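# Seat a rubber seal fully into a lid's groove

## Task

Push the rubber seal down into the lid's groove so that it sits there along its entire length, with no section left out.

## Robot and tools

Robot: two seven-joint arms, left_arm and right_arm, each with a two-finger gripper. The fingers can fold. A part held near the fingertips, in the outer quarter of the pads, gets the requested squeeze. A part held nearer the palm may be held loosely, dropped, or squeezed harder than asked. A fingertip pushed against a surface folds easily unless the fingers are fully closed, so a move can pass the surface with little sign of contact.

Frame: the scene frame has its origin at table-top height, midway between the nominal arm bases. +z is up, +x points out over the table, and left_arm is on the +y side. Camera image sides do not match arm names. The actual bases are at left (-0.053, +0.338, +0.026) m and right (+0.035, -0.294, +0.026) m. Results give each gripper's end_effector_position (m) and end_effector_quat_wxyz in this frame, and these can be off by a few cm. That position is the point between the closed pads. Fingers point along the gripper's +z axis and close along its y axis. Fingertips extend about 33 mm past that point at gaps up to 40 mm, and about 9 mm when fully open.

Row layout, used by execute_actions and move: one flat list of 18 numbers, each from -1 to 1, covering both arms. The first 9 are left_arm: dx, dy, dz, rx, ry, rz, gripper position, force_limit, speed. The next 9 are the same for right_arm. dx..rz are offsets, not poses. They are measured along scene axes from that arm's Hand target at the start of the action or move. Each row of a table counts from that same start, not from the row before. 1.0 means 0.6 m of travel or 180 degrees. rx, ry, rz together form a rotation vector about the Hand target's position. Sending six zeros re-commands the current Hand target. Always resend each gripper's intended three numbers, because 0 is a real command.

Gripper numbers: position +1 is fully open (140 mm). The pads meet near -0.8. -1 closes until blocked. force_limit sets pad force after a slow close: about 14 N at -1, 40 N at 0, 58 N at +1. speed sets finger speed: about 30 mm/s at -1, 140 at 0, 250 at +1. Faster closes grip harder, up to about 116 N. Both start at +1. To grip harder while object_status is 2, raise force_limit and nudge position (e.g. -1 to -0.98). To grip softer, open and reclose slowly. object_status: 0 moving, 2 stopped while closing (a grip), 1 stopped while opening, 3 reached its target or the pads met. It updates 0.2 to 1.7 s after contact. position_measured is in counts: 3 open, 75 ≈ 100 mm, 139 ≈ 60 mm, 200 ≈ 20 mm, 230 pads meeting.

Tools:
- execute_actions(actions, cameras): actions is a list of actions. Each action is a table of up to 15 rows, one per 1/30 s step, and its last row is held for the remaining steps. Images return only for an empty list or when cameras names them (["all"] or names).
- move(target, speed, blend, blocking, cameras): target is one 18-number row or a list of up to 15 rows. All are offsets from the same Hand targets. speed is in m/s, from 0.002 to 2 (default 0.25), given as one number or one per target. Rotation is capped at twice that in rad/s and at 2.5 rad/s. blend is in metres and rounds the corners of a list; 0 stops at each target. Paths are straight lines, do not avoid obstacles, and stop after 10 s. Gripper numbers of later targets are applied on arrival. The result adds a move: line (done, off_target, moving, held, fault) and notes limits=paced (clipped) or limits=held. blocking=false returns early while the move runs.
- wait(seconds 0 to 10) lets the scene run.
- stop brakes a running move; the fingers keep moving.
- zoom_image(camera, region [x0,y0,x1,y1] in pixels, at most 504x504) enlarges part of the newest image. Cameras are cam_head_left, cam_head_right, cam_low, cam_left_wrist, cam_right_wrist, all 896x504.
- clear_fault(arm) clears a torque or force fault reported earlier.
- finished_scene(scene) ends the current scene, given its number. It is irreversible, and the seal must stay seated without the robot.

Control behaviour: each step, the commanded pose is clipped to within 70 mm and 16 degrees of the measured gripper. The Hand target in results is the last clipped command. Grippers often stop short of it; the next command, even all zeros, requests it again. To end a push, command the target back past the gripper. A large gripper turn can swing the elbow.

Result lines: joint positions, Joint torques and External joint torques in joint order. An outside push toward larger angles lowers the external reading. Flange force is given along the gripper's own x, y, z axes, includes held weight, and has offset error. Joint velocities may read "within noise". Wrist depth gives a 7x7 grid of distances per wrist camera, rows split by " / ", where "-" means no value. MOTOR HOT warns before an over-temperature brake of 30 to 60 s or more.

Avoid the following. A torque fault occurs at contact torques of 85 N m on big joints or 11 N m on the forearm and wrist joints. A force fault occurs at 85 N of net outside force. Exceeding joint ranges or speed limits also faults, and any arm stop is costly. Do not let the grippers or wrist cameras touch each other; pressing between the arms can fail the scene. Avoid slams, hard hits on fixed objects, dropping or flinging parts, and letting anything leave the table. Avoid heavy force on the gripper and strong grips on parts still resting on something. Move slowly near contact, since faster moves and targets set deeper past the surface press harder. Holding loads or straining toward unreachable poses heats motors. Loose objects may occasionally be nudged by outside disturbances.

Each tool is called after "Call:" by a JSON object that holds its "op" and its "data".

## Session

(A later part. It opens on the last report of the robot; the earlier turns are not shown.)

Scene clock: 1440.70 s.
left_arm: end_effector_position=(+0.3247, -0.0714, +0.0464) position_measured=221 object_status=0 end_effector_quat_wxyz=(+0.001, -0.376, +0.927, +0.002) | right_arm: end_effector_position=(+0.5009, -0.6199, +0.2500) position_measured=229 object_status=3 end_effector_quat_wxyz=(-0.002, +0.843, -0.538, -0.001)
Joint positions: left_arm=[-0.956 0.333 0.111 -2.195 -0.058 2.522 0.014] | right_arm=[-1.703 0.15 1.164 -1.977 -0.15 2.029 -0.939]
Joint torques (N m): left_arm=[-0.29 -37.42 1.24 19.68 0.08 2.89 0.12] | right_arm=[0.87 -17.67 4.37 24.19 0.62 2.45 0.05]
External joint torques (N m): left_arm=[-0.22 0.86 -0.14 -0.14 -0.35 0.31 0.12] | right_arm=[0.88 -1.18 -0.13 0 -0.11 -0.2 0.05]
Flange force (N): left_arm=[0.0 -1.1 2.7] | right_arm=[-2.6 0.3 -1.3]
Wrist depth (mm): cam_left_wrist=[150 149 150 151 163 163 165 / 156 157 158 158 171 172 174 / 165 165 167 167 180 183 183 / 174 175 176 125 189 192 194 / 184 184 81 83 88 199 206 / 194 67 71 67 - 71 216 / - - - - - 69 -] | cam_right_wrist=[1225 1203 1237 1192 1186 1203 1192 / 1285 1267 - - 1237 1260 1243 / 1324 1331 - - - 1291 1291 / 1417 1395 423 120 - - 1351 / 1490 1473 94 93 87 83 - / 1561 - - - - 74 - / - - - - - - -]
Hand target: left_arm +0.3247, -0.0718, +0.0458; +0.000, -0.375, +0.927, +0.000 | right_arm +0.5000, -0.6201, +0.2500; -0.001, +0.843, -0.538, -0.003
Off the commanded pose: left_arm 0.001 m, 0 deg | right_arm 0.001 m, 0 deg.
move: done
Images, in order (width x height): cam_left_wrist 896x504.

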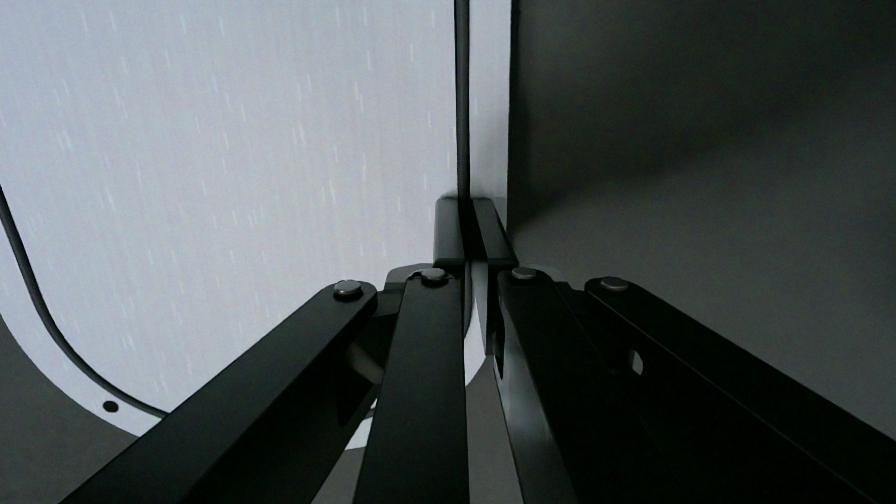

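Call:
{"op": "move", "data": {"target": [[0,0,0.0062,0,0,0,-0.73,0,-0.7,0,0,0,0,0,0,-0.8,0,0],[0,0,0.0062,0,0,0,-1,0,-0.8,0,0,0,0,0,0,-0.8,0,0],[-0.005,0.0078,-0.0163,0,0,0,-1,0,-0.8,0,0,0,0,0,0,-0.8,0,0]], "speed": 0.05, "cameras": ["cam_left_wrist"]}}

Call:
{"op": "zoom_image", "data": {"camera": "cam_left_wrist", "region": [380, 0, 580, 260]}}

Scene clock: 1450.30 s.
left_arm: end_effector_position=(+0.3245, -0.0706, +0.0459) position_measured=229 object_status=2 end_effector_quat_wxyz=(+0.002, -0.376, +0.927, -0.004) | right_arm: end_effector_position=(+0.5009, -0.6199, +0.2500) position_measured=229 object_status=3 end_effector_quat_wxyz=(-0.002, +0.843, -0.538, -0.001)
Joint positions: left_arm=[-0.954 0.326 0.11 -2.211 -0.061 2.542 0.018] | right_arm=[-1.703 0.15 1.164 -1.977 -0.15 2.029 -0.939]
Joint torques (N m): left_arm=[-0.09 -28.48 1.01 16.54 -0.02 4.25 0.08] | right_arm=[0.89 -17.64 4.38 24.2 0.62 2.46 0.05]
External joint torques (N m): left_arm=[-0.07 9.5 -0.38 -3.19 -0.45 1.65 0.08] | right_arm=[0.7 -1.08 -0.29 0.1 -0.11 -0.18 0.05]
Flange force (N): left_arm=[0.0 -7.5 24.3] | right_arm=[-1.9 0.3 -1.2]
Wrist depth (mm): cam_left_wrist=[151 150 150 151 162 163 163 / 157 157 158 158 170 171 172 / 166 166 166 167 180 180 181 / 175 175 176 120 188 191 191 / 185 185 83 83 88 197 203 / 195 - 71 67 - 70 214 / - - - - - 71 -] | cam_right_wrist=[1214 1208 1186 1203 1208 1186 1192 / 1273 1279 - - 1267 1237 1237 / 1338 1317 - - 391 1311 1304 / 1417 1433 417 120 400 - 1351 / 1498 1481 88 93 87 82 - / 1551 - - - - 74 - / - - - - - - -]
Hand target: left_arm +0.3217, -0.0672, +0.0360; +0.000, -0.375, +0.927, +0.000 | right_arm +0.5000, -0.6201, +0.2500; -0.001, +0.843, -0.538, -0.003
Off the commanded pose: left_arm 0.011 m, 1 deg | right_arm 0.001 m, 0 deg.
move: off_target (left_arm)
Images, in order (width x height): cam_left_wrist 896x504.

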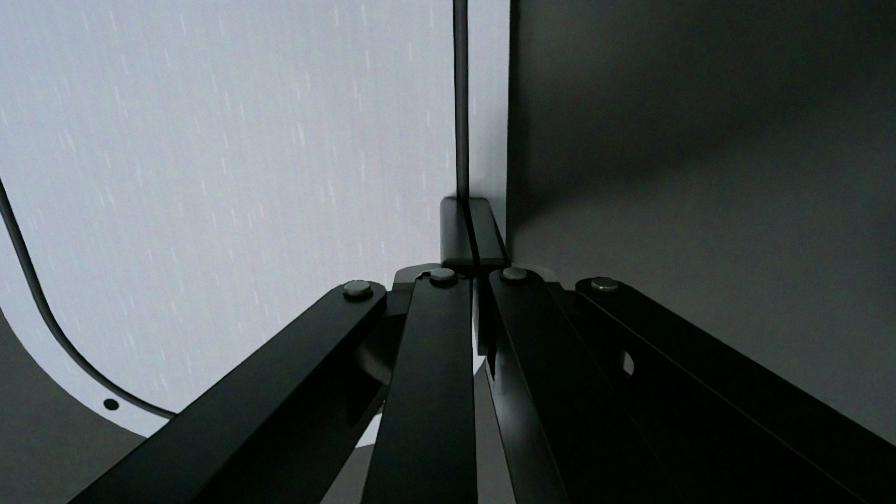

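Scaled by 1.938 from the camera's 896x504 image, which has a finer 1280x720 frame.

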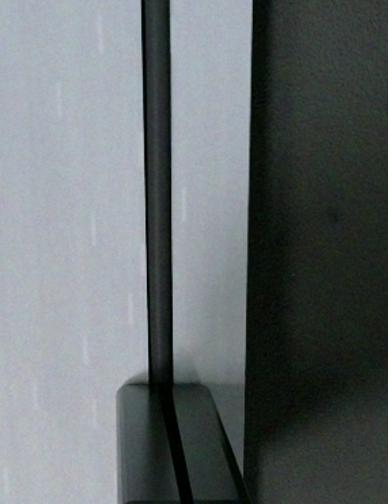

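Call:
{"op": "move", "data": {"target": [[0.005,-0.0078,0.0163,0,0,0,-1,0,-0.8,0,0,0,0,0,0,-0.8,0,0],[0.005,-0.0078,0.0163,0,0,0,-0.65,0,-0.5,0,0,0,0,0,0,-0.8,0,0],[0.005,-0.0078,0.03,0,0,0,-0.65,0,-0.5,0,0,0,0,0,0,-0.8,0,0],[0.005,-0.0078,0.03,0,0,0,-1,0,0,0,0,0,0,0,0,-0.8,0,0],[0,0,0,0,0,0,-1,0,0,0,0,0,0,0,0,-0.8,0,0],[0.005,-0.0078,0.03,0,0,0,-1,0,0,0,0,0,0,0,0,-0.8,0,0]], "speed": 0.06, "cameras": ["cam_left_wrist"]}}

Call:
{"op": "zoom_image", "data": {"camera": "cam_left_wrist", "region": [380, 0, 580, 260]}}

Scene clock: 1461.10 s.
left_arm: end_effector_position=(+0.3247, -0.0724, +0.0534) position_measured=233 object_status=3 end_effector_quat_wxyz=(-0.001, -0.375, +0.927, -0.001) | right_arm: end_effector_position=(+0.5009, -0.6199, +0.2500) position_measured=229 object_status=3 end_effector_quat_wxyz=(-0.002, +0.843, -0.538, -0.001)
Joint positions: left_arm=[-0.954 0.317 0.11 -2.197 -0.061 2.513 0.018] | right_arm=[-1.703 0.15 1.164 -1.977 -0.15 2.029 -0.939]
Joint velocities: left_arm=[0 0.001 0 -0.001 0.001 -0.005 -0.002] | right_arm=[within noise]
Joint torques (N m): left_arm=[-0.69 -37.47 1.64 20.33 0.76 2.36 -0.2] | right_arm=[0.93 -17.64 4.33 24.15 0.61 2.45 0.05]
External joint torques (N m): left_arm=[-0.78 0.62 0.19 0.29 0.32 -0.23 -0.2] | right_arm=[0.82 -1.15 -0.27 0.05 -0.12 -0.18 0.05]
Flange force (N): left_arm=[1.5 -2.5 0.4] | right_arm=[-2.1 0.2 -1.2]
Wrist depth (mm): cam_left_wrist=[155 156 157 157 169 170 171 / 163 164 165 165 178 179 180 / 172 173 174 173 187 189 189 / 182 182 183 125 197 199 200 / 192 192 82 83 88 207 212 / 215 67 71 67 - 70 224 / - - - - - 71 -] | cam_right_wrist=[1219 1197 - 1208 1197 1203 1181 / 1273 1279 - 374 1248 1260 1231 / 1331 1317 - 388 404 1291 1324 / 1402 1440 - 120 - - 1237 / 1473 1490 88 93 87 82 - / 1533 - - - - 74 - / - - - - - - -]
Hand target: left_arm +0.3247, -0.0718, +0.0540; +0.000, -0.375, +0.927, +0.000 | right_arm +0.5000, -0.6201, +0.2500; -0.001, +0.843, -0.538, -0.003
Off the commanded pose: left_arm 0.001 m, 0 deg | right_arm 0.001 m, 0 deg.
move: done
Images, in order (width x height): cam_left_wrist 896x504.

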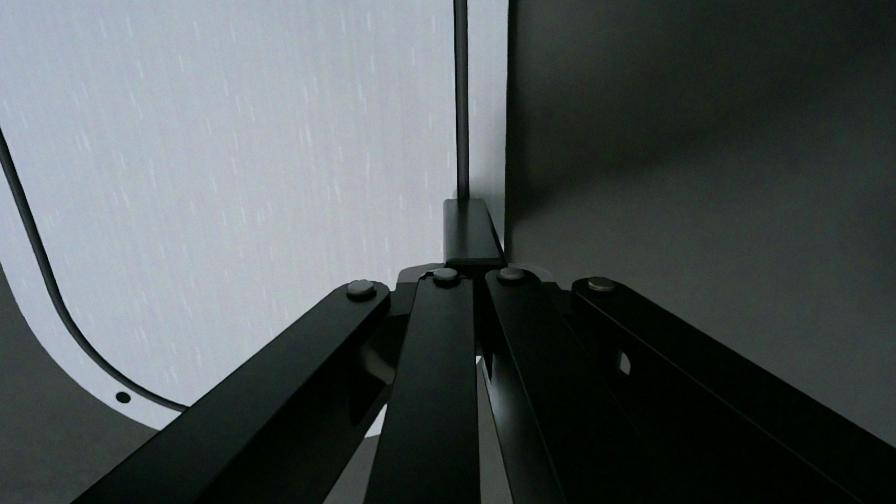

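Scaled by 1.938 from the camera's 896x504 image, which has a finer 1280x720 frame.

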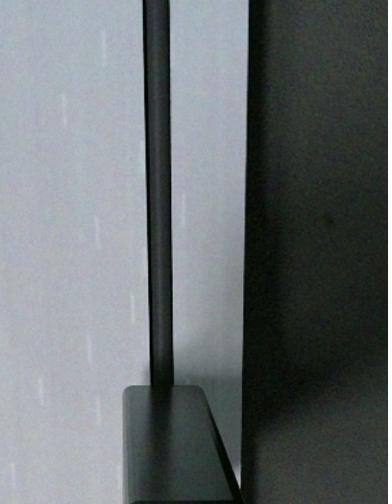

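Call:
{"op": "move", "data": {"target": [[-0.0211,-0.0213,0,0,0,0,-1,0,0,0,0,0,0,0,0,-0.8,0,0],[-0.0261,-0.0135,-0.03,0,0,0,-1,0,0,0,0,0,0,0,0,-0.8,0,0],[-0.0211,-0.0213,0,0,0,0,-1,0,0,0,0,0,0,0,0,-0.8,0,0],[-0.0422,-0.0427,0,0,0,0,-1,0,0,0,0,0,0,0,0,-0.8,0,0],[-0.0472,-0.0349,-0.03,0,0,0,-1,0,0,0,0,0,0,0,0,-0.8,0,0],[-0.0422,-0.0427,0,0,0,0,-1,0,0,0,0,0,0,0,0,-0.8,0,0],[-0.0634,-0.0640,0,0,0,0,-1,0,0,0,0,0,0,0,0,-0.8,0,0],[-0.0684,-0.0562,-0.03,0,0,0,-1,0,0,0,0,0,0,0,0,-0.8,0,0],[-0.0634,-0.0640,0,0,0,0,-1,0,0,0,0,0,0,0,0,-0.8,0,0],[-0.0845,-0.0853,0,0,0,0,-1,0,0,0,0,0,0,0,0,-0.8,0,0],[-0.0895,-0.0775,-0.03,0,0,0,-1,0,0,0,0,0,0,0,0,-0.8,0,0],[-0.0845,-0.0853,0,0,0,0,-1,0,0,0,0,0,0,0,0,-0.8,0,0],[-0.1080,-0.1091,0,0,0,0,-1,0,0,0,0,0,0,0,0,-0.8,0,0],[-0.1130,-0.1013,-0.03,0,0,0,-1,0,0,0,0,0,0,0,0,-0.8,0,0],[-0.1080,-0.1091,0.01,0,0,0,-1,0,0,0,0,0,0,0,0,-0.8,0,0]], "speed": 0.07, "blend": [0.004,0,0.004,0.004,0,0.004,0.004,0,0.004,0.004,0,0.004,0.004,0,0], "cameras": ["cam_left_wrist"]}}

Call:
{"op": "zoom_image", "data": {"camera": "cam_left_wrist", "region": [200, 0, 600, 300]}}

Scene clock: 1481.57 s.
left_arm: end_effector_position=(+0.2598, -0.1382, +0.0598) position_measured=233 object_status=3 end_effector_quat_wxyz=(-0.001, -0.374, +0.927, -0.001) | right_arm: end_effector_position=(+0.5009, -0.6199, +0.2500) position_measured=229 object_status=3 end_effector_quat_wxyz=(-0.002, +0.843, -0.538, -0.001)
Joint positions: left_arm=[-1.114 0.332 0.108 -2.152 -0.062 2.484 -0.141] | right_arm=[-1.703 0.15 1.164 -1.977 -0.15 2.029 -0.939]
Joint velocities: left_arm=[-0.001 0 0.001 0.001 -0.001 -0.004 -0.001] | right_arm=[within noise]
Joint torques (N m): left_arm=[-1.1 -38.21 2.09 20.57 0.91 2.47 -0.22] | right_arm=[0.96 -17.67 4.35 24.16 0.61 2.46 0.07]
External joint torques (N m): left_arm=[-1.03 0.58 0.73 0.21 0.44 -0.12 -0.22] | right_arm=[0.97 -1.24 -0.12 0.08 -0.12 -0.16 0.07]
Flange force (N): left_arm=[1.9 -1.6 0.4] | right_arm=[-2.3 0.0 -1.3]
Wrist depth (mm): cam_left_wrist=[171 165 170 174 175 176 177 / 169 170 170 179 184 185 186 / 179 179 180 182 194 195 197 / 188 190 190 125 203 206 208 / 199 199 82 83 88 213 220 / 212 - 71 67 - 70 231 / - - - - - 71 -] | cam_right_wrist=[1219 1208 1285 1208 1197 1197 1192 / 1267 1279 387 386 1231 1254 1248 / 1331 1324 - 386 - 1317 1304 / 1395 1387 - 120 - - 1358 / 1481 1490 88 93 87 83 - / 1579 - - - - 74 - / - - - - - - -]
Hand target: left_arm +0.2599, -0.1373, +0.0600; +0.000, -0.375, +0.927, +0.000 | right_arm +0.5000, -0.6201, +0.2500; -0.001, +0.843, -0.538, -0.003
Off the commanded pose: left_arm 0.001 m, 0 deg | right_arm 0.001 m, 0 deg.
move: done
Images, in order (width x height): cam_left_wrist 896x504.

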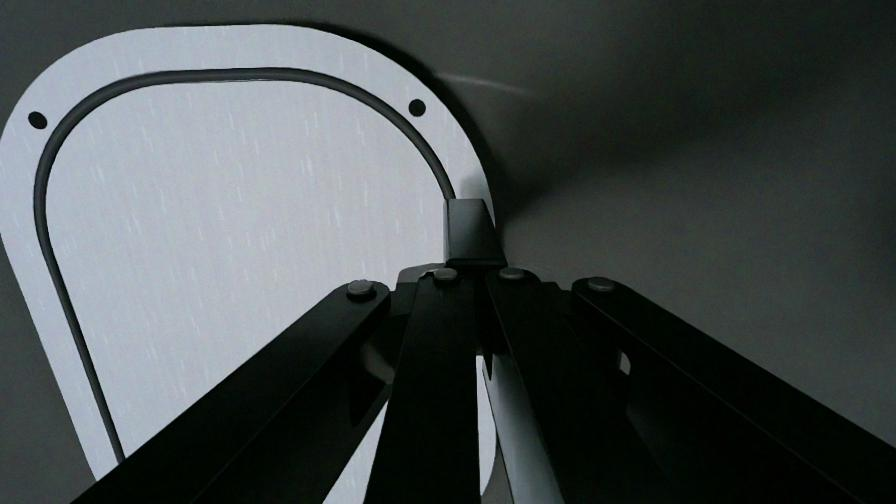

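Scaled by 1.260 from the camera's 896x504 image, which has a finer 1280x720 frame.

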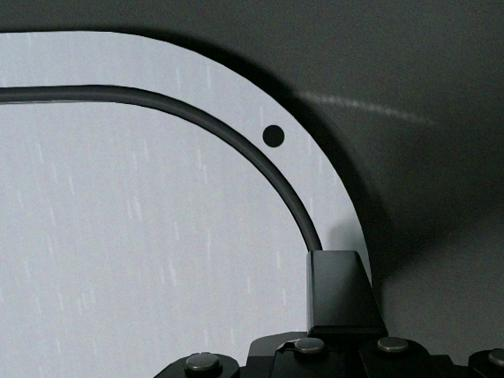

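Call:
{"op": "move", "data": {"target": [0.1692,-0.0312,0.29,0,0,0.511,1,0,0.5,0,0,0,0,0,0,-0.8,0,0], "speed": 0.6, "cameras": ["cam_left_wrist"]}}

Call:
{"op": "zoom_image", "data": {"camera": "cam_left_wrist", "region": [260, 0, 460, 280]}}

Call:
{"op": "zoom_image", "data": {"camera": "cam_left_wrist", "region": [440, 0, 640, 280]}}

Scene clock: 1494.67 s.
left_arm: end_effector_position=(+0.3626, -0.1558, +0.2344) position_measured=3 object_status=3 end_effector_quat_wxyz=(+0.000, +0.926, -0.378, +0.002) | right_arm: end_effector_position=(+0.5009, -0.6199, +0.2500) position_measured=229 object_status=3 end_effector_quat_wxyz=(-0.002, +0.843, -0.538, -0.001)
Joint positions: left_arm=[-1.361 0.344 0.54 -1.692 -0.189 1.987 -1.548] | right_arm=[-1.703 0.15 1.164 -1.977 -0.15 2.029 -0.939]
Joint velocities: left_arm=[0 0.001 0 0 0 0 -0.006] | right_arm=[within noise]
Joint torques (N m): left_arm=[-0.71 -37.31 6.13 24.63 0.42 2.46 -0.35] | right_arm=[0.92 -17.68 4.35 24.2 0.62 2.46 0.07]
External joint torques (N m): left_arm=[-0.83 1.35 0.07 0.38 -0.39 -0.2 -0.34] | right_arm=[0.92 -1.26 -0.14 0.09 -0.11 -0.17 0.07]
Flange force (N): left_arm=[5.8 1.9 0.0] | right_arm=[-2.5 0.2 -1.4]
Wrist depth (mm): cam_left_wrist=[330 329 325 323 327 333 335 / 346 347 338 338 340 353 352 / 363 364 356 355 360 372 372 / 381 133 381 376 387 137 366 / - 113 412 411 413 138 97 / - 437 436 439 439 445 98 / - 464 466 466 470 475 -] | cam_right_wrist=[1208 1214 1380 1203 1186 1208 1192 / 1279 1254 - 383 1243 1254 1254 / 1338 1338 401 - - 1291 1311 / 1395 1373 414 120 - - 1387 / 1490 1465 88 93 87 83 433 / 1579 - - - - 74 447 / - - - - - - -]
Hand target: left_arm +0.3614, -0.1560, +0.2340; +0.000, +0.927, -0.374, +0.000 | right_arm +0.5000, -0.6201, +0.2500; -0.001, +0.843, -0.538, -0.003
Off the commanded pose: left_arm 0.001 m, 0 deg | right_arm 0.001 m, 0 deg.
move: done; limits=paced
Images, in order (width x height): cam_left_wrist 896x504.

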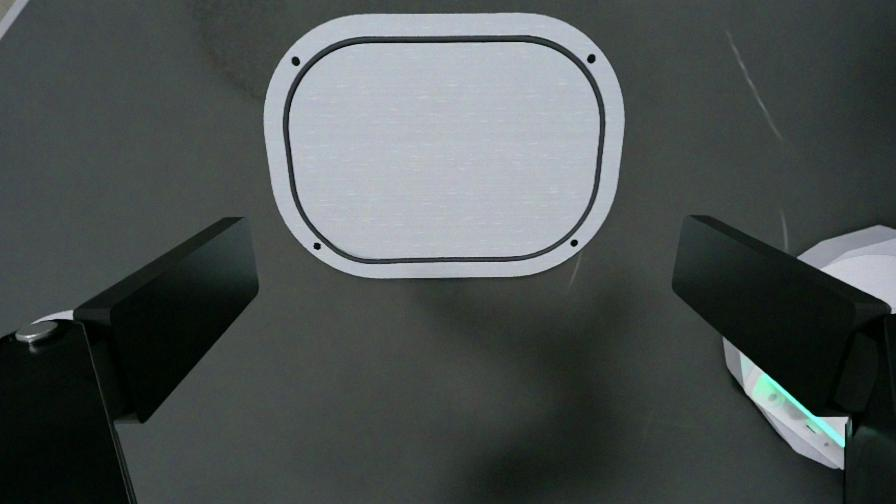

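Scaled by 1.800 from the camera's 896x504 image, which has a finer 1280x720 frame.

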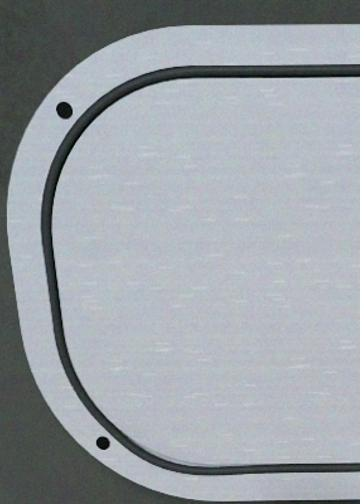

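Scaled by 1.800 from the camera's 896x504 image, which has a finer 1280x720 frame.

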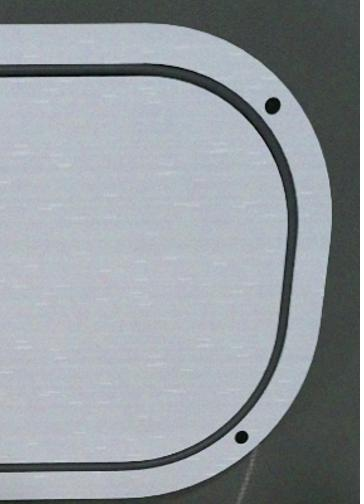

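Call:
{"op": "zoom_image", "data": {"camera": "cam_left_wrist", "region": [280, 180, 400, 290]}}

Call:
{"op": "zoom_image", "data": {"camera": "cam_left_wrist", "region": [270, 90, 350, 190]}}

Call:
{"op": "zoom_image", "data": {"camera": "cam_left_wrist", "region": [380, 230, 560, 280]}}

Call:
{"op": "zoom_image", "data": {"camera": "cam_left_wrist", "region": [360, 20, 540, 70]}}

Call:
{"op": "zoom_image", "data": {"camera": "cam_left_wrist", "region": [530, 30, 630, 150]}}

Scaled by 4.200 from the camera's 896x504 image, which has a finer 1280x720 frame.

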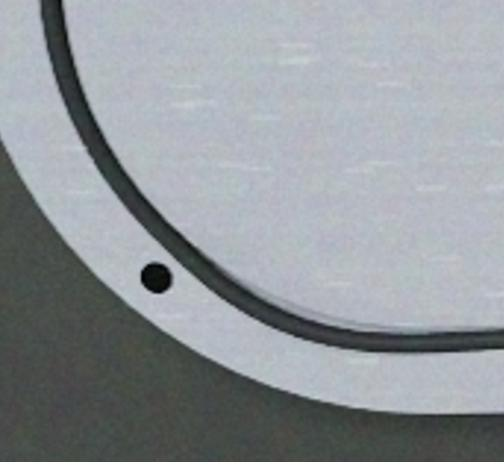

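Scaled by 5.040 from the camera's 896x504 image, which has a finer 1280x720 frame.

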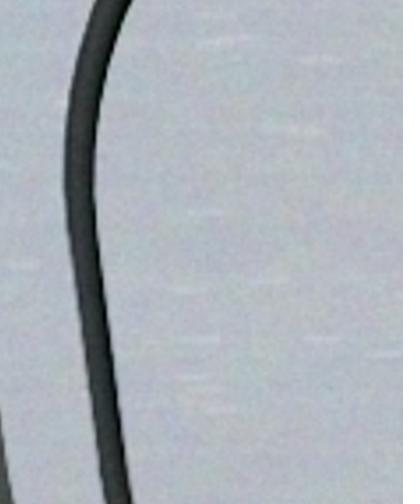

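Scaled by 2.800 from the camera's 896x504 image, which has a finer 1280x720 frame.

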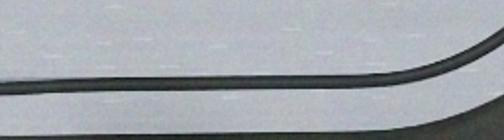

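Scaled by 2.800 from the camera's 896x504 image, which has a finer 1280x720 frame.

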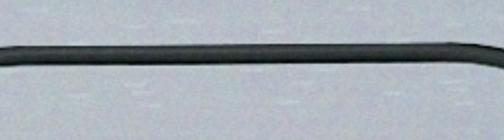

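Scaled by 4.200 from the camera's 896x504 image, which has a finer 1280x720 frame.

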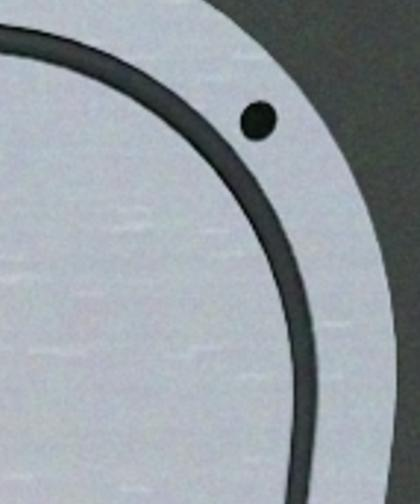

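Call:
{"op": "move", "data": {"target": [0.1248,0.154,-0.29,0,0,0,-1,0,0.5,0,0,0,0,0,0,-0.8,0,0], "speed": 0.3, "cameras": ["cam_left_wrist"]}}

Call:
{"op": "zoom_image", "data": {"camera": "cam_left_wrist", "region": [380, 0, 780, 300]}}

Scene clock: 1514.10 s.
left_arm: end_effector_position=(+0.4347, -0.0622, +0.0586) position_measured=235 object_status=3 end_effector_quat_wxyz=(-0.001, +0.928, -0.371, -0.003) | right_arm: end_effector_position=(+0.5009, -0.6199, +0.2500) position_measured=229 object_status=3 end_effector_quat_wxyz=(-0.002, +0.843, -0.538, -0.001)
Joint positions: left_arm=[-1.136 0.54 0.465 -1.887 -0.328 2.344 -1.287] | right_arm=[-1.703 0.15 1.164 -1.977 -0.15 2.029 -0.939]
Joint velocities: left_arm=[-0.001 0 -0.001 0 0.001 0.001 0.005] | right_arm=[within noise]
Joint torques (N m): left_arm=[-0.29 -41.77 7.88 21.06 0.59 2.97 0.13] | right_arm=[0.9 -17.69 4.35 24.16 0.63 2.46 0.07]
External joint torques (N m): left_arm=[-0.4 0.27 -0.36 0.1 -0.01 0.32 0.13] | right_arm=[0.91 -1.21 -0.13 0.08 -0.1 -0.17 0.07]
Flange force (N): left_arm=[0.3 0.4 1.2] | right_arm=[-2.4 0.2 -1.3]
Wrist depth (mm): cam_left_wrist=[172 172 173 166 164 164 165 / 181 182 183 173 172 173 173 / 191 191 192 181 182 182 183 / 202 203 204 125 190 193 194 / 215 214 82 83 88 201 206 / 225 - 71 67 - 70 216 / - - - - - 71 -] | cam_right_wrist=[1219 1214 1219 1203 1192 1197 1181 / 1273 1254 - 371 1248 1237 1243 / 1324 1331 - - - 1285 1298 / 1402 1417 - 120 - - 1387 / 1465 1515 94 93 87 82 - / 1570 - - - - 74 - / - - - - - - -]
Hand target: left_arm +0.4363, -0.0636, +0.0600; +0.000, +0.927, -0.374, +0.000 | right_arm +0.5000, -0.6201, +0.2500; -0.001, +0.843, -0.538, -0.003
Off the commanded pose: left_arm 0.003 m, 1 deg | right_arm 0.001 m, 0 deg.
move: done
Images, in order (width x height): cam_left_wrist 896x504.

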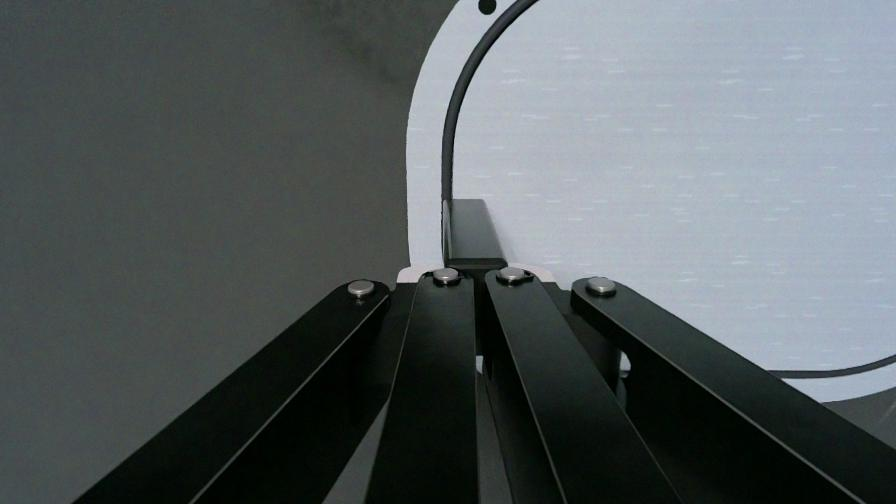

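Scaled by 1.260 from the camera's 896x504 image, which has a finer 1280x720 frame.

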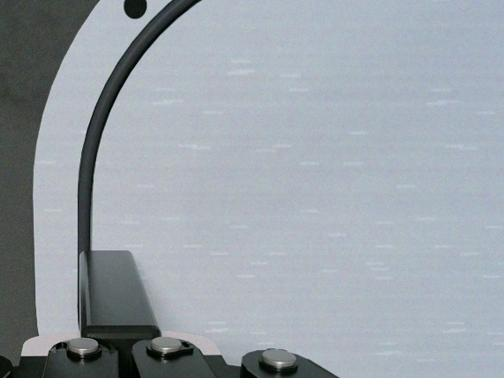

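Call:
{"op": "move", "data": {"target": [[0.0037,0.0088,-0.0117,0,0,0,-1,0,0.5,0,0,0,0,0,0,-0.8,0,0],[-0.0018,0.0148,-0.0408,0,0,0,-1,0,0.5,0,0,0,0,0,0,-0.8,0,0],[0.0037,0.0088,-0.0117,0,0,0,-1,0,0.5,0,0,0,0,0,0,-0.8,0,0],[-0.0157,0.0272,-0.0117,0,0,0,-1,0,0.5,0,0,0,0,0,0,-0.8,0,0],[-0.0212,0.0332,-0.0408,0,0,0,-1,0,0.5,0,0,0,0,0,0,-0.8,0,0],[-0.0157,0.0272,-0.0117,0,0,0,-1,0,0.5,0,0,0,0,0,0,-0.8,0,0],[-0.0313,0.0380,-0.0117,0,0,0,-1,0,0.5,0,0,0,0,0,0,-0.8,0,0],[-0.0368,0.0440,-0.0408,0,0,0,-1,0,0.5,0,0,0,0,0,0,-0.8,0,0],[-0.0313,0.0380,-0.0117,0,0,0,-1,0,0.5,0,0,0,0,0,0,-0.8,0,0],[-0.0567,0.0473,-0.0117,0,0,0,-1,0,0.5,0,0,0,0,0,0,-0.8,0,0],[-0.0622,0.0533,-0.0408,0,0,0,-1,0,0.5,0,0,0,0,0,0,-0.8,0,0],[-0.0567,0.0473,-0.0117,0,0,0,-1,0,0.5,0,0,0,0,0,0,-0.8,0,0],[-0.0822,0.0492,-0.0117,0,0,0,-1,0,0.5,0,0,0,0,0,0,-0.8,0,0],[-0.0877,0.0552,-0.0408,0,0,0,-1,0,0.5,0,0,0,0,0,0,-0.8,0,0],[-0.0822,0.0492,-0.005,0,0,0,-1,0,0.5,0,0,0,0,0,0,-0.8,0,0]], "speed": 0.07, "blend": [0.004,0,0.004,0.004,0,0.004,0.004,0,0.004,0.004,0,0.004,0.004,0,0], "cameras": ["cam_left_wrist"]}}

Call:
{"op": "zoom_image", "data": {"camera": "cam_left_wrist", "region": [300, 60, 800, 320]}}

Scene clock: 1540.17 s.
left_arm: end_effector_position=(+0.3873, -0.0346, +0.0566) position_measured=235 object_status=3 end_effector_quat_wxyz=(+0.002, +0.927, -0.376, +0.001) | right_arm: end_effector_position=(+0.5009, -0.6199, +0.2500) position_measured=229 object_status=3 end_effector_quat_wxyz=(-0.002, +0.843, -0.538, -0.001)
Joint positions: left_arm=[-1.213 0.402 0.499 -2.118 -0.304 2.455 -1.294] | right_arm=[-1.703 0.15 1.164 -1.977 -0.15 2.029 -0.939]
Joint velocities: left_arm=[0.001 0 0.001 -0.001 0 -0.005 -0.006] | right_arm=[within noise]
Joint torques (N m): left_arm=[-1.08 -35.55 6.9 20.24 1.02 2.48 -0.37] | right_arm=[0.89 -17.7 4.32 24.17 0.62 2.46 0.03]
External joint torques (N m): left_arm=[-1.07 0.76 0.49 0.3 0.48 -0.17 -0.37] | right_arm=[0.79 -1.2 -0.26 0.07 -0.11 -0.17 0.03]
Flange force (N): left_arm=[1.5 2.0 -1.3] | right_arm=[-2.5 0.5 -1.3]
Wrist depth (mm): cam_left_wrist=[171 171 171 161 162 163 164 / 179 180 180 170 171 171 172 / 188 189 190 177 180 181 181 / 199 200 200 125 187 191 192 / 211 210 82 83 88 211 218 / 222 - 71 67 - 70 228 / - - - - - 71 -] | cam_right_wrist=[1237 1219 1192 1192 1208 1192 1186 / 1260 1267 - 369 1243 1248 1231 / 1338 1324 388 397 - 1344 1298 / 1410 1410 - 120 122 - 1279 / 1456 1498 88 93 87 82 425 / 1542 - - - - 74 445 / - - - - - - -]
Hand target: left_arm +0.3870, -0.0341, +0.0570; +0.000, +0.927, -0.374, +0.000 | right_arm +0.5000, -0.6201, +0.2500; -0.001, +0.843, -0.538, -0.003
Off the commanded pose: left_arm 0.001 m, 0 deg | right_arm 0.001 m, 0 deg.
move: done
Images, in order (width x height): cam_left_wrist 896x504.

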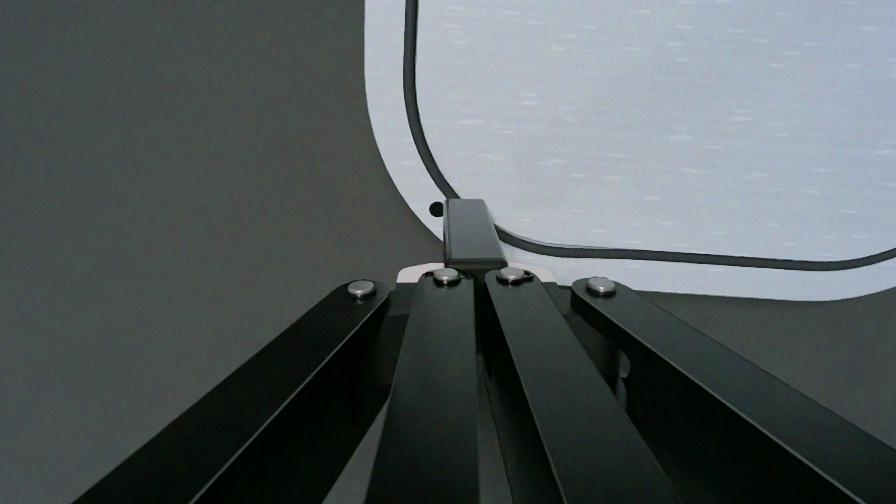

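Scaled by 1.008 from the camera's 896x504 image, which has a finer 1280x720 frame.

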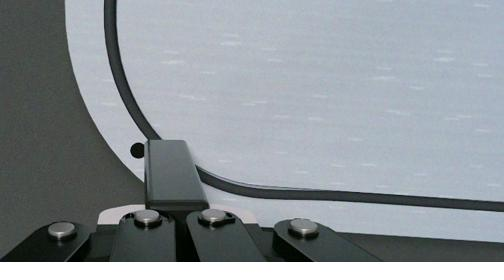

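Call:
{"op": "move", "data": {"target": [[0.0238,-0.0077,-0.0067,0,0,0,-1,0,0.5,0,0,0,0,0,0,-0.8,0,0],[0.0183,-0.0017,-0.0358,0,0,0,-1,0,0.5,0,0,0,0,0,0,-0.8,0,0],[0.0238,-0.0077,-0.0067,0,0,0,-1,0,0.5,0,0,0,0,0,0,-0.8,0,0],[0,-0.0093,-0.0067,0,0,0,-1,0,0.5,0,0,0,0,0,0,-0.8,0,0],[-0.0055,-0.0033,-0.0358,0,0,0,-1,0,0.5,0,0,0,0,0,0,-0.8,0,0],[0,-0.0093,-0.0067,0,0,0,-1,0,0.5,0,0,0,0,0,0,-0.8,0,0],[-0.0228,-0.0170,-0.0067,0,0,0,-1,0,0.5,0,0,0,0,0,0,-0.8,0,0],[-0.0283,-0.0110,-0.0358,0,0,0,-1,0,0.5,0,0,0,0,0,0,-0.8,0,0],[-0.0228,-0.0170,-0.0067,0,0,0,-1,0,0.5,0,0,0,0,0,0,-0.8,0,0],[-0.0452,-0.0325,-0.0067,0,0,0,-1,0,0.5,0,0,0,0,0,0,-0.8,0,0],[-0.0507,-0.0265,-0.0358,0,0,0,-1,0,0.5,0,0,0,0,0,0,-0.8,0,0],[-0.0452,-0.0325,-0.0067,0,0,0,-1,0,0.5,0,0,0,0,0,0,-0.8,0,0],[-0.0652,-0.0500,-0.0067,0,0,0,-1,0,0.5,0,0,0,0,0,0,-0.8,0,0],[-0.0707,-0.0440,-0.0358,0,0,0,-1,0,0.5,0,0,0,0,0,0,-0.8,0,0],[-0.0652,-0.0500,0,0,0,0,-1,0,0.5,0,0,0,0,0,0,-0.8,0,0]], "speed": 0.07, "blend": [0.004,0,0.004,0.004,0,0.004,0.004,0,0.004,0.004,0,0.004,0.004,0,0], "cameras": ["cam_left_wrist"]}}

Call:
{"op": "zoom_image", "data": {"camera": "cam_left_wrist", "region": [250, 60, 750, 320]}}

Scene clock: 1565.00 s.
left_arm: end_effector_position=(+0.3481, -0.0646, +0.0566) position_measured=235 object_status=3 end_effector_quat_wxyz=(+0.002, +0.927, -0.376, +0.001) | right_arm: end_effector_position=(+0.5009, -0.6199, +0.2500) position_measured=229 object_status=3 end_effector_quat_wxyz=(-0.002, +0.843, -0.538, -0.001)
Joint positions: left_arm=[-1.323 0.384 0.52 -2.15 -0.307 2.467 -1.376] | right_arm=[-1.703 0.15 1.164 -1.977 -0.15 2.029 -0.939]
Joint velocities: left_arm=[0 -0.001 0.001 0 0.001 -0.005 -0.007] | right_arm=[within noise]
Joint torques (N m): left_arm=[-1.12 -34.47 7.29 20.09 1.03 2.46 -0.32] | right_arm=[0.95 -17.63 4.33 24.16 0.63 2.45 0.05]
External joint torques (N m): left_arm=[-0.98 0.86 1.06 0.21 0.49 -0.2 -0.32] | right_arm=[1.04 -1.17 -0.08 0.02 -0.09 -0.18 0.05]
Flange force (N): left_arm=[0.9 1.7 -1.8] | right_arm=[-2.2 -0.2 -1.2]
Wrist depth (mm): cam_left_wrist=[171 169 161 162 163 163 164 / 179 180 169 170 170 171 172 / 189 189 178 179 180 180 181 / 200 200 201 125 187 191 205 / 211 210 82 83 88 211 218 / 221 - 71 67 - 70 228 / - - - - - 71 -] | cam_right_wrist=[1208 1214 1219 1192 1208 1192 1176 / 1267 1254 - - 1225 1260 1248 / 1351 1331 - - - 1338 1311 / 1417 - - 120 - - 1410 / 1465 1448 88 93 87 422 - / 1589 - - - - 74 445 / - - - - - - -]
Hand target: left_arm +0.3478, -0.0641, +0.0570; +0.000, +0.927, -0.374, +0.000 | right_arm +0.5000, -0.6201, +0.2500; -0.001, +0.843, -0.538, -0.003
Off the commanded pose: left_arm 0.001 m, 0 deg | right_arm 0.001 m, 0 deg.
move: done
Images, in order (width x height): cam_left_wrist 896x504.

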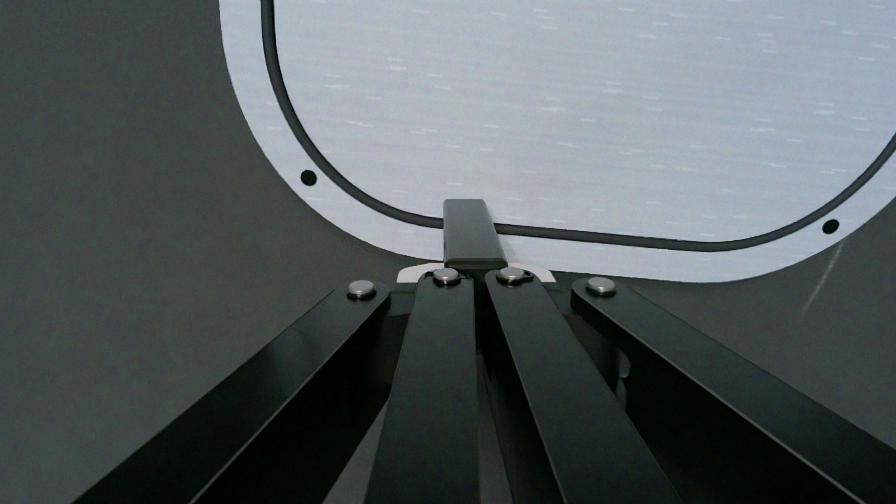

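Scaled by 1.008 from the camera's 896x504 image, which has a finer 1280x720 frame.

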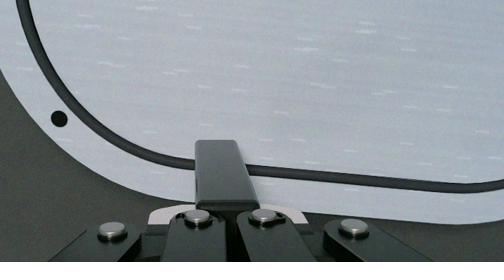

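Call:
{"op": "execute_actions", "data": {"actions": [[[0,0,0.1,0,0,0,-1,0,0.5,0,0,0,0,0,0,-0.8,0,0]]], "cameras": ["cam_low","cam_left_wrist"]}}

Call:
{"op": "zoom_image", "data": {"camera": "cam_low", "region": [340, 280, 480, 350]}}

Call:
{"op": "zoom_image", "data": {"camera": "cam_left_wrist", "region": [600, 100, 800, 220]}}

Call:
{"op": "zoom_image", "data": {"camera": "cam_left_wrist", "region": [260, 60, 460, 200]}}

Scene clock: 1573.23 s.
left_arm: end_effector_position=(+0.3490, -0.0664, +0.1186) position_measured=235 object_status=3 end_effector_quat_wxyz=(+0.003, +0.927, -0.376, +0.002) | right_arm: end_effector_position=(+0.5009, -0.6199, +0.2500) position_measured=229 object_status=3 end_effector_quat_wxyz=(-0.002, +0.843, -0.538, -0.001)
Joint positions: left_arm=[-1.367 0.263 0.577 -2.13 -0.206 2.348 -1.443] | right_arm=[-1.703 0.15 1.164 -1.977 -0.15 2.029 -0.939]
Joint velocities: left_arm=[0 0 0.001 0.002 0 0 -0.004] | right_arm=[within noise]
Joint torques (N m): left_arm=[-1.08 -31.17 5.31 21.18 1.11 2.43 -0.34] | right_arm=[0.95 -17.68 4.33 24.19 0.62 2.46 0.05]
External joint torques (N m): left_arm=[-1.11 1.26 0.52 -0.57 0.48 -0.24 -0.34] | right_arm=[1.02 -1.22 -0.1 0.01 -0.11 -0.18 0.05]
Flange force (N): left_arm=[-0.9 1.8 0.1] | right_arm=[-2.4 0.0 -1.2]
Wrist depth (mm): cam_left_wrist=[225 226 217 217 219 220 223 / 237 238 230 229 230 231 239 / 249 251 251 241 241 243 256 / 262 264 265 116 265 271 271 / 278 277 82 83 88 279 288 / 292 - 71 67 - 70 304 / - - - - - 71 -] | cam_right_wrist=[1231 1208 1181 1197 1197 1186 1181 / 1267 1279 - - 1237 1260 1248 / 1311 1331 - 382 - 1304 1324 / 1433 1410 - 120 - - 1344 / 1490 1481 88 93 87 82 - / 1551 - - - - 74 - / - - - - - - -]
Hand target: left_arm +0.3478, -0.0641, +0.1170; +0.000, +0.927, -0.374, +0.000 | right_arm +0.5000, -0.6201, +0.2500; -0.001, +0.843, -0.538, -0.003
Off the commanded pose: left_arm 0.003 m, 1 deg | right_arm 0.001 m, 0 deg.
Images, in order (width x height): cam_low 896x504, cam_left_wrist 896x504.

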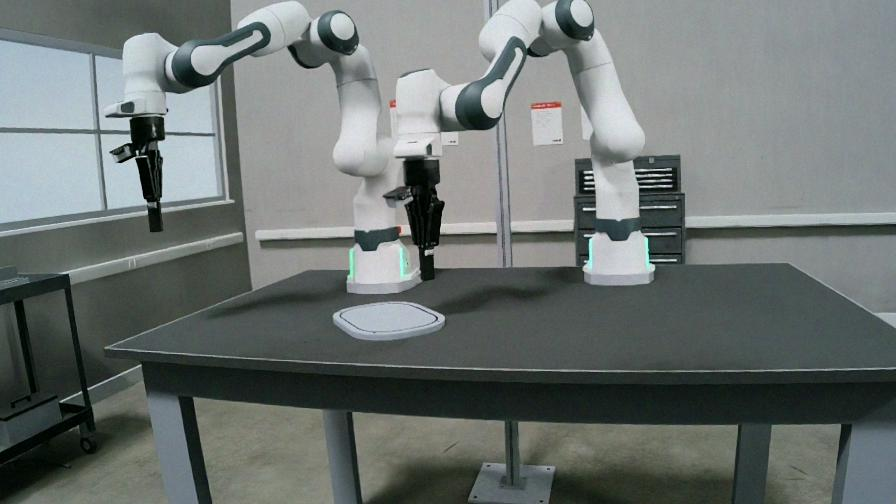

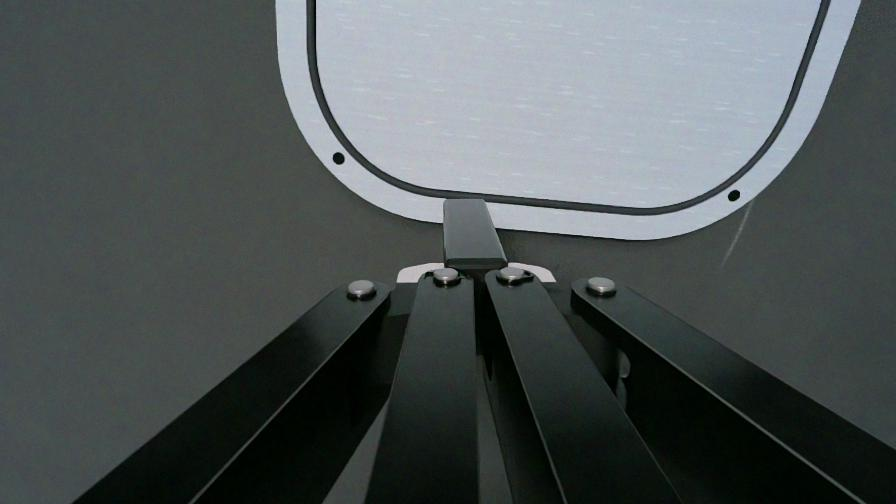

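Scaled by 3.600 from the camera's 896x504 image, which has a finer 1280x720 frame.

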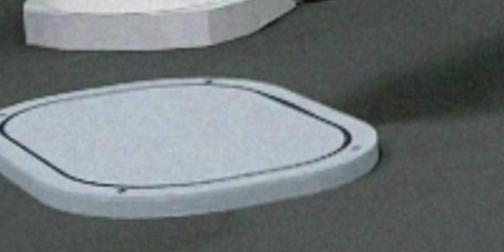

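Scaled by 2.520 from the camera's 896x504 image, which has a finer 1280x720 frame.

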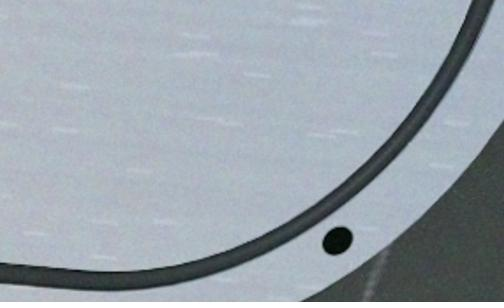

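Scaled by 2.520 from the camera's 896x504 image, which has a finer 1280x720 frame.

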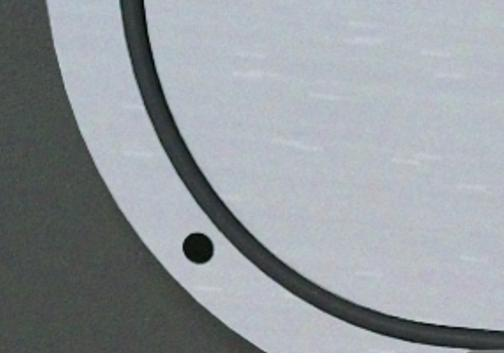

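Call:
{"op": "zoom_image", "data": {"camera": "cam_low", "region": [385, 295, 445, 330]}}

Call:
{"op": "zoom_image", "data": {"camera": "cam_low", "region": [330, 295, 390, 340]}}

Call:
{"op": "zoom_image", "data": {"camera": "cam_left_wrist", "region": [480, 170, 700, 240]}}

Scaled by 8.400 from the camera's 896x504 image, which has a finer 1280x720 frame.

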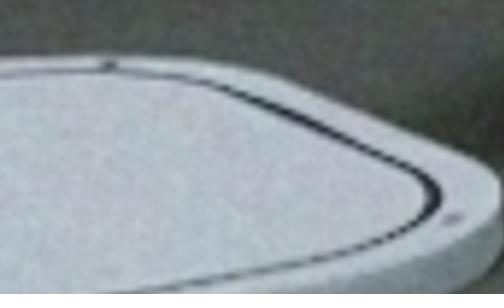

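Scaled by 8.400 from the camera's 896x504 image, which has a finer 1280x720 frame.

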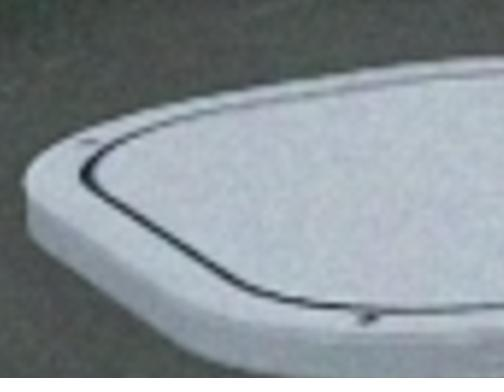

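Scaled by 2.291 from the camera's 896x504 image, which has a finer 1280x720 frame.

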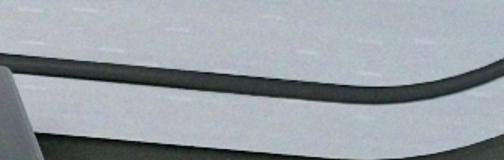

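Call:
{"op": "move", "data": {"target": [[-0.0590,-0.0595,-0.1067,0,0,0,-1,0,0.5,0,0,0,0,0,0,-0.8,0,0],[-0.0640,-0.0510,-0.1375,0,0,0,-1,0,0.5,0,0,0,0,0,0,-0.8,0,0],[-0.0590,-0.0595,-0.1067,0,0,0,-1,0,0.5,0,0,0,0,0,0,-0.8,0,0],[-0.0768,-0.0747,-0.1067,0,0,0,-1,0,0.5,0,0,0,0,0,0,-0.8,0,0],[-0.0818,-0.0662,-0.1375,0,0,0,-1,0,0.5,0,0,0,0,0,0,-0.8,0,0],[-0.0768,-0.0747,-0.1067,0,0,0,-1,0,0.5,0,0,0,0,0,0,-0.8,0,0],[-0.0945,-0.0897,-0.1067,0,0,0,-1,0,0.5,0,0,0,0,0,0,-0.8,0,0],[-0.0995,-0.0812,-0.1375,0,0,0,-1,0,0.5,0,0,0,0,0,0,-0.8,0,0],[-0.0945,-0.0897,-0.1067,0,0,0,-1,0,0.5,0,0,0,0,0,0,-0.8,0,0],[-0.1123,-0.1048,-0.1067,0,0,0,-1,0,0.5,0,0,0,0,0,0,-0.8,0,0],[-0.1173,-0.0963,-0.1375,0,0,0,-1,0,0.5,0,0,0,0,0,0,-0.8,0,0],[-0.1123,-0.1048,-0.1067,0,0,0,-1,0,0.5,0,0,0,0,0,0,-0.8,0,0],[-0.13,-0.12,-0.1067,0,0,0,-1,0,0.5,0,0,0,0,0,0,-0.8,0,0],[-0.135,-0.1115,-0.1375,0,0,0,-1,0,0.5,0,0,0,0,0,0,-0.8,0,0],[-0.13,-0.12,-0.1,0,0,0,-1,0,0.5,0,0,0,0,0,0,-0.8,0,0]], "speed": [0.15,0.08,0.08,0.08,0.08,0.08,0.08,0.08,0.08,0.08,0.08,0.08,0.08,0.08,0.08], "blend": [0.004,0,0.004,0.004,0,0.004,0.004,0,0.004,0.004,0,0.004,0.004,0,0], "cameras": ["cam_left_wrist","cam_low"]}}

Call:
{"op": "zoom_image", "data": {"camera": "cam_left_wrist", "region": [200, 100, 700, 320]}}

Call:
{"op": "zoom_image", "data": {"camera": "cam_low", "region": [385, 295, 445, 330]}}

Scene clock: 1620.40 s.
left_arm: end_effector_position=(+0.2700, -0.1367, +0.0566) position_measured=235 object_status=3 end_effector_quat_wxyz=(+0.002, +0.927, -0.376, +0.001) | right_arm: end_effector_position=(+0.5009, -0.6199, +0.2500) position_measured=229 object_status=3 end_effector_quat_wxyz=(-0.002, +0.843, -0.538, -0.001)
Joint positions: left_arm=[-1.505 0.399 0.519 -2.128 -0.314 2.458 -1.558] | right_arm=[-1.703 0.15 1.164 -1.977 -0.15 2.029 -0.939]
Joint velocities: left_arm=[-0.001 -0.001 0.003 0 -0.001 -0.004 -0.004] | right_arm=[within noise]
Joint torques (N m): left_arm=[-1.15 -35.02 7.18 20.16 1.04 2.5 -0.38] | right_arm=[0.92 -17.68 4.34 24.17 0.62 2.45 0.07]
External joint torques (N m): left_arm=[-1.21 0.81 0.52 0.27 0.49 -0.15 -0.38] | right_arm=[0.89 -1.22 -0.18 0.05 -0.11 -0.18 0.07]
Flange force (N): left_arm=[0.6 2.5 -1.4] | right_arm=[-2.4 0.2 -1.3]
Wrist depth (mm): cam_left_wrist=[160 160 161 162 162 171 174 / 168 168 169 169 171 183 184 / 176 177 178 179 180 193 194 / 199 200 200 125 201 204 204 / 211 210 82 83 88 211 218 / 221 - 71 67 - 70 226 / - - - - - 71 -] | cam_right_wrist=[1208 1208 1208 1214 1181 1197 1203 / 1267 1243 372 - 1214 1243 1243 / 1324 1324 - - - 1440 1324 / 1440 1395 - 131 404 - 1395 / 1490 1465 88 93 87 82 - / 1551 - - - - 74 - / - - - - - - -]
Hand target: left_arm +0.2698, -0.1361, +0.0570; +0.000, +0.927, -0.374, +0.000 | right_arm +0.5000, -0.6201, +0.2500; -0.001, +0.843, -0.538, -0.003
Off the commanded pose: left_arm 0.001 m, 0 deg | right_arm 0.001 m, 0 deg.
move: done
Images, in order (width x height): cam_low 896x504, cam_left_wrist 896x504.

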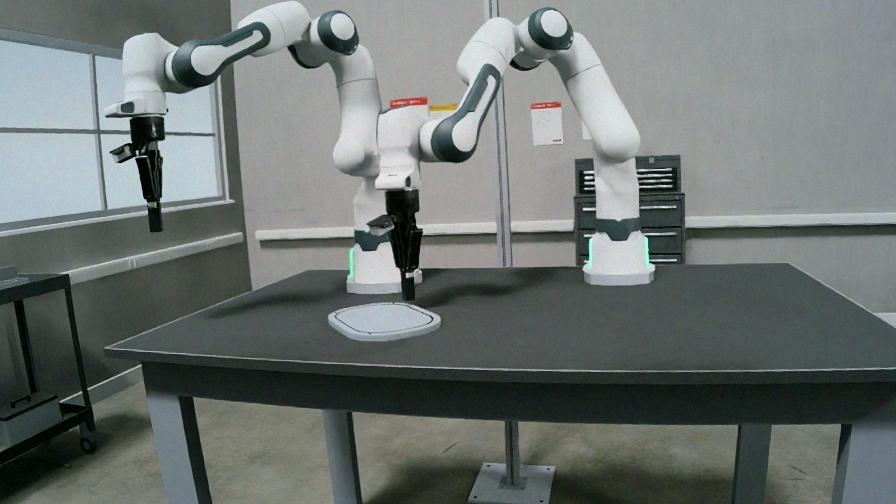

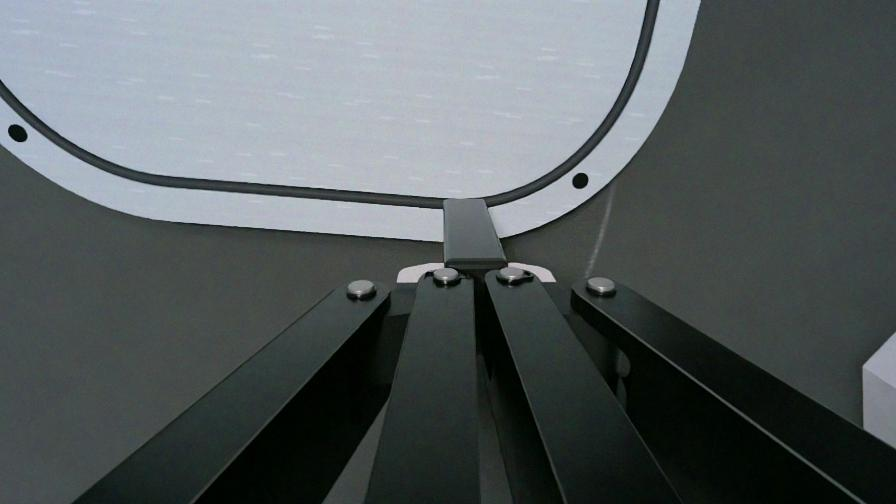

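Scaled by 1.008 from the camera's 896x504 image, which has a finer 1280x720 frame.

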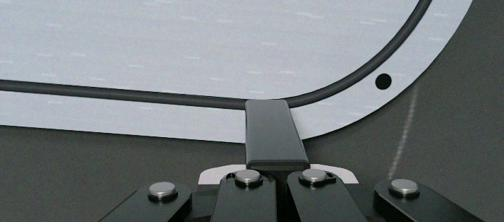

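Scaled by 8.400 from the camera's 896x504 image, which has a finer 1280x720 frame.

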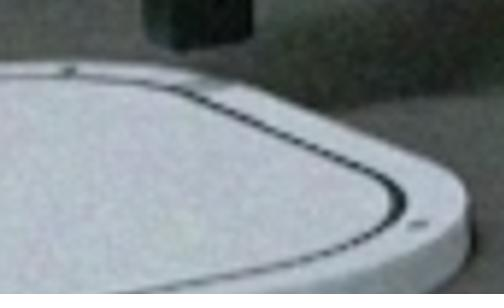

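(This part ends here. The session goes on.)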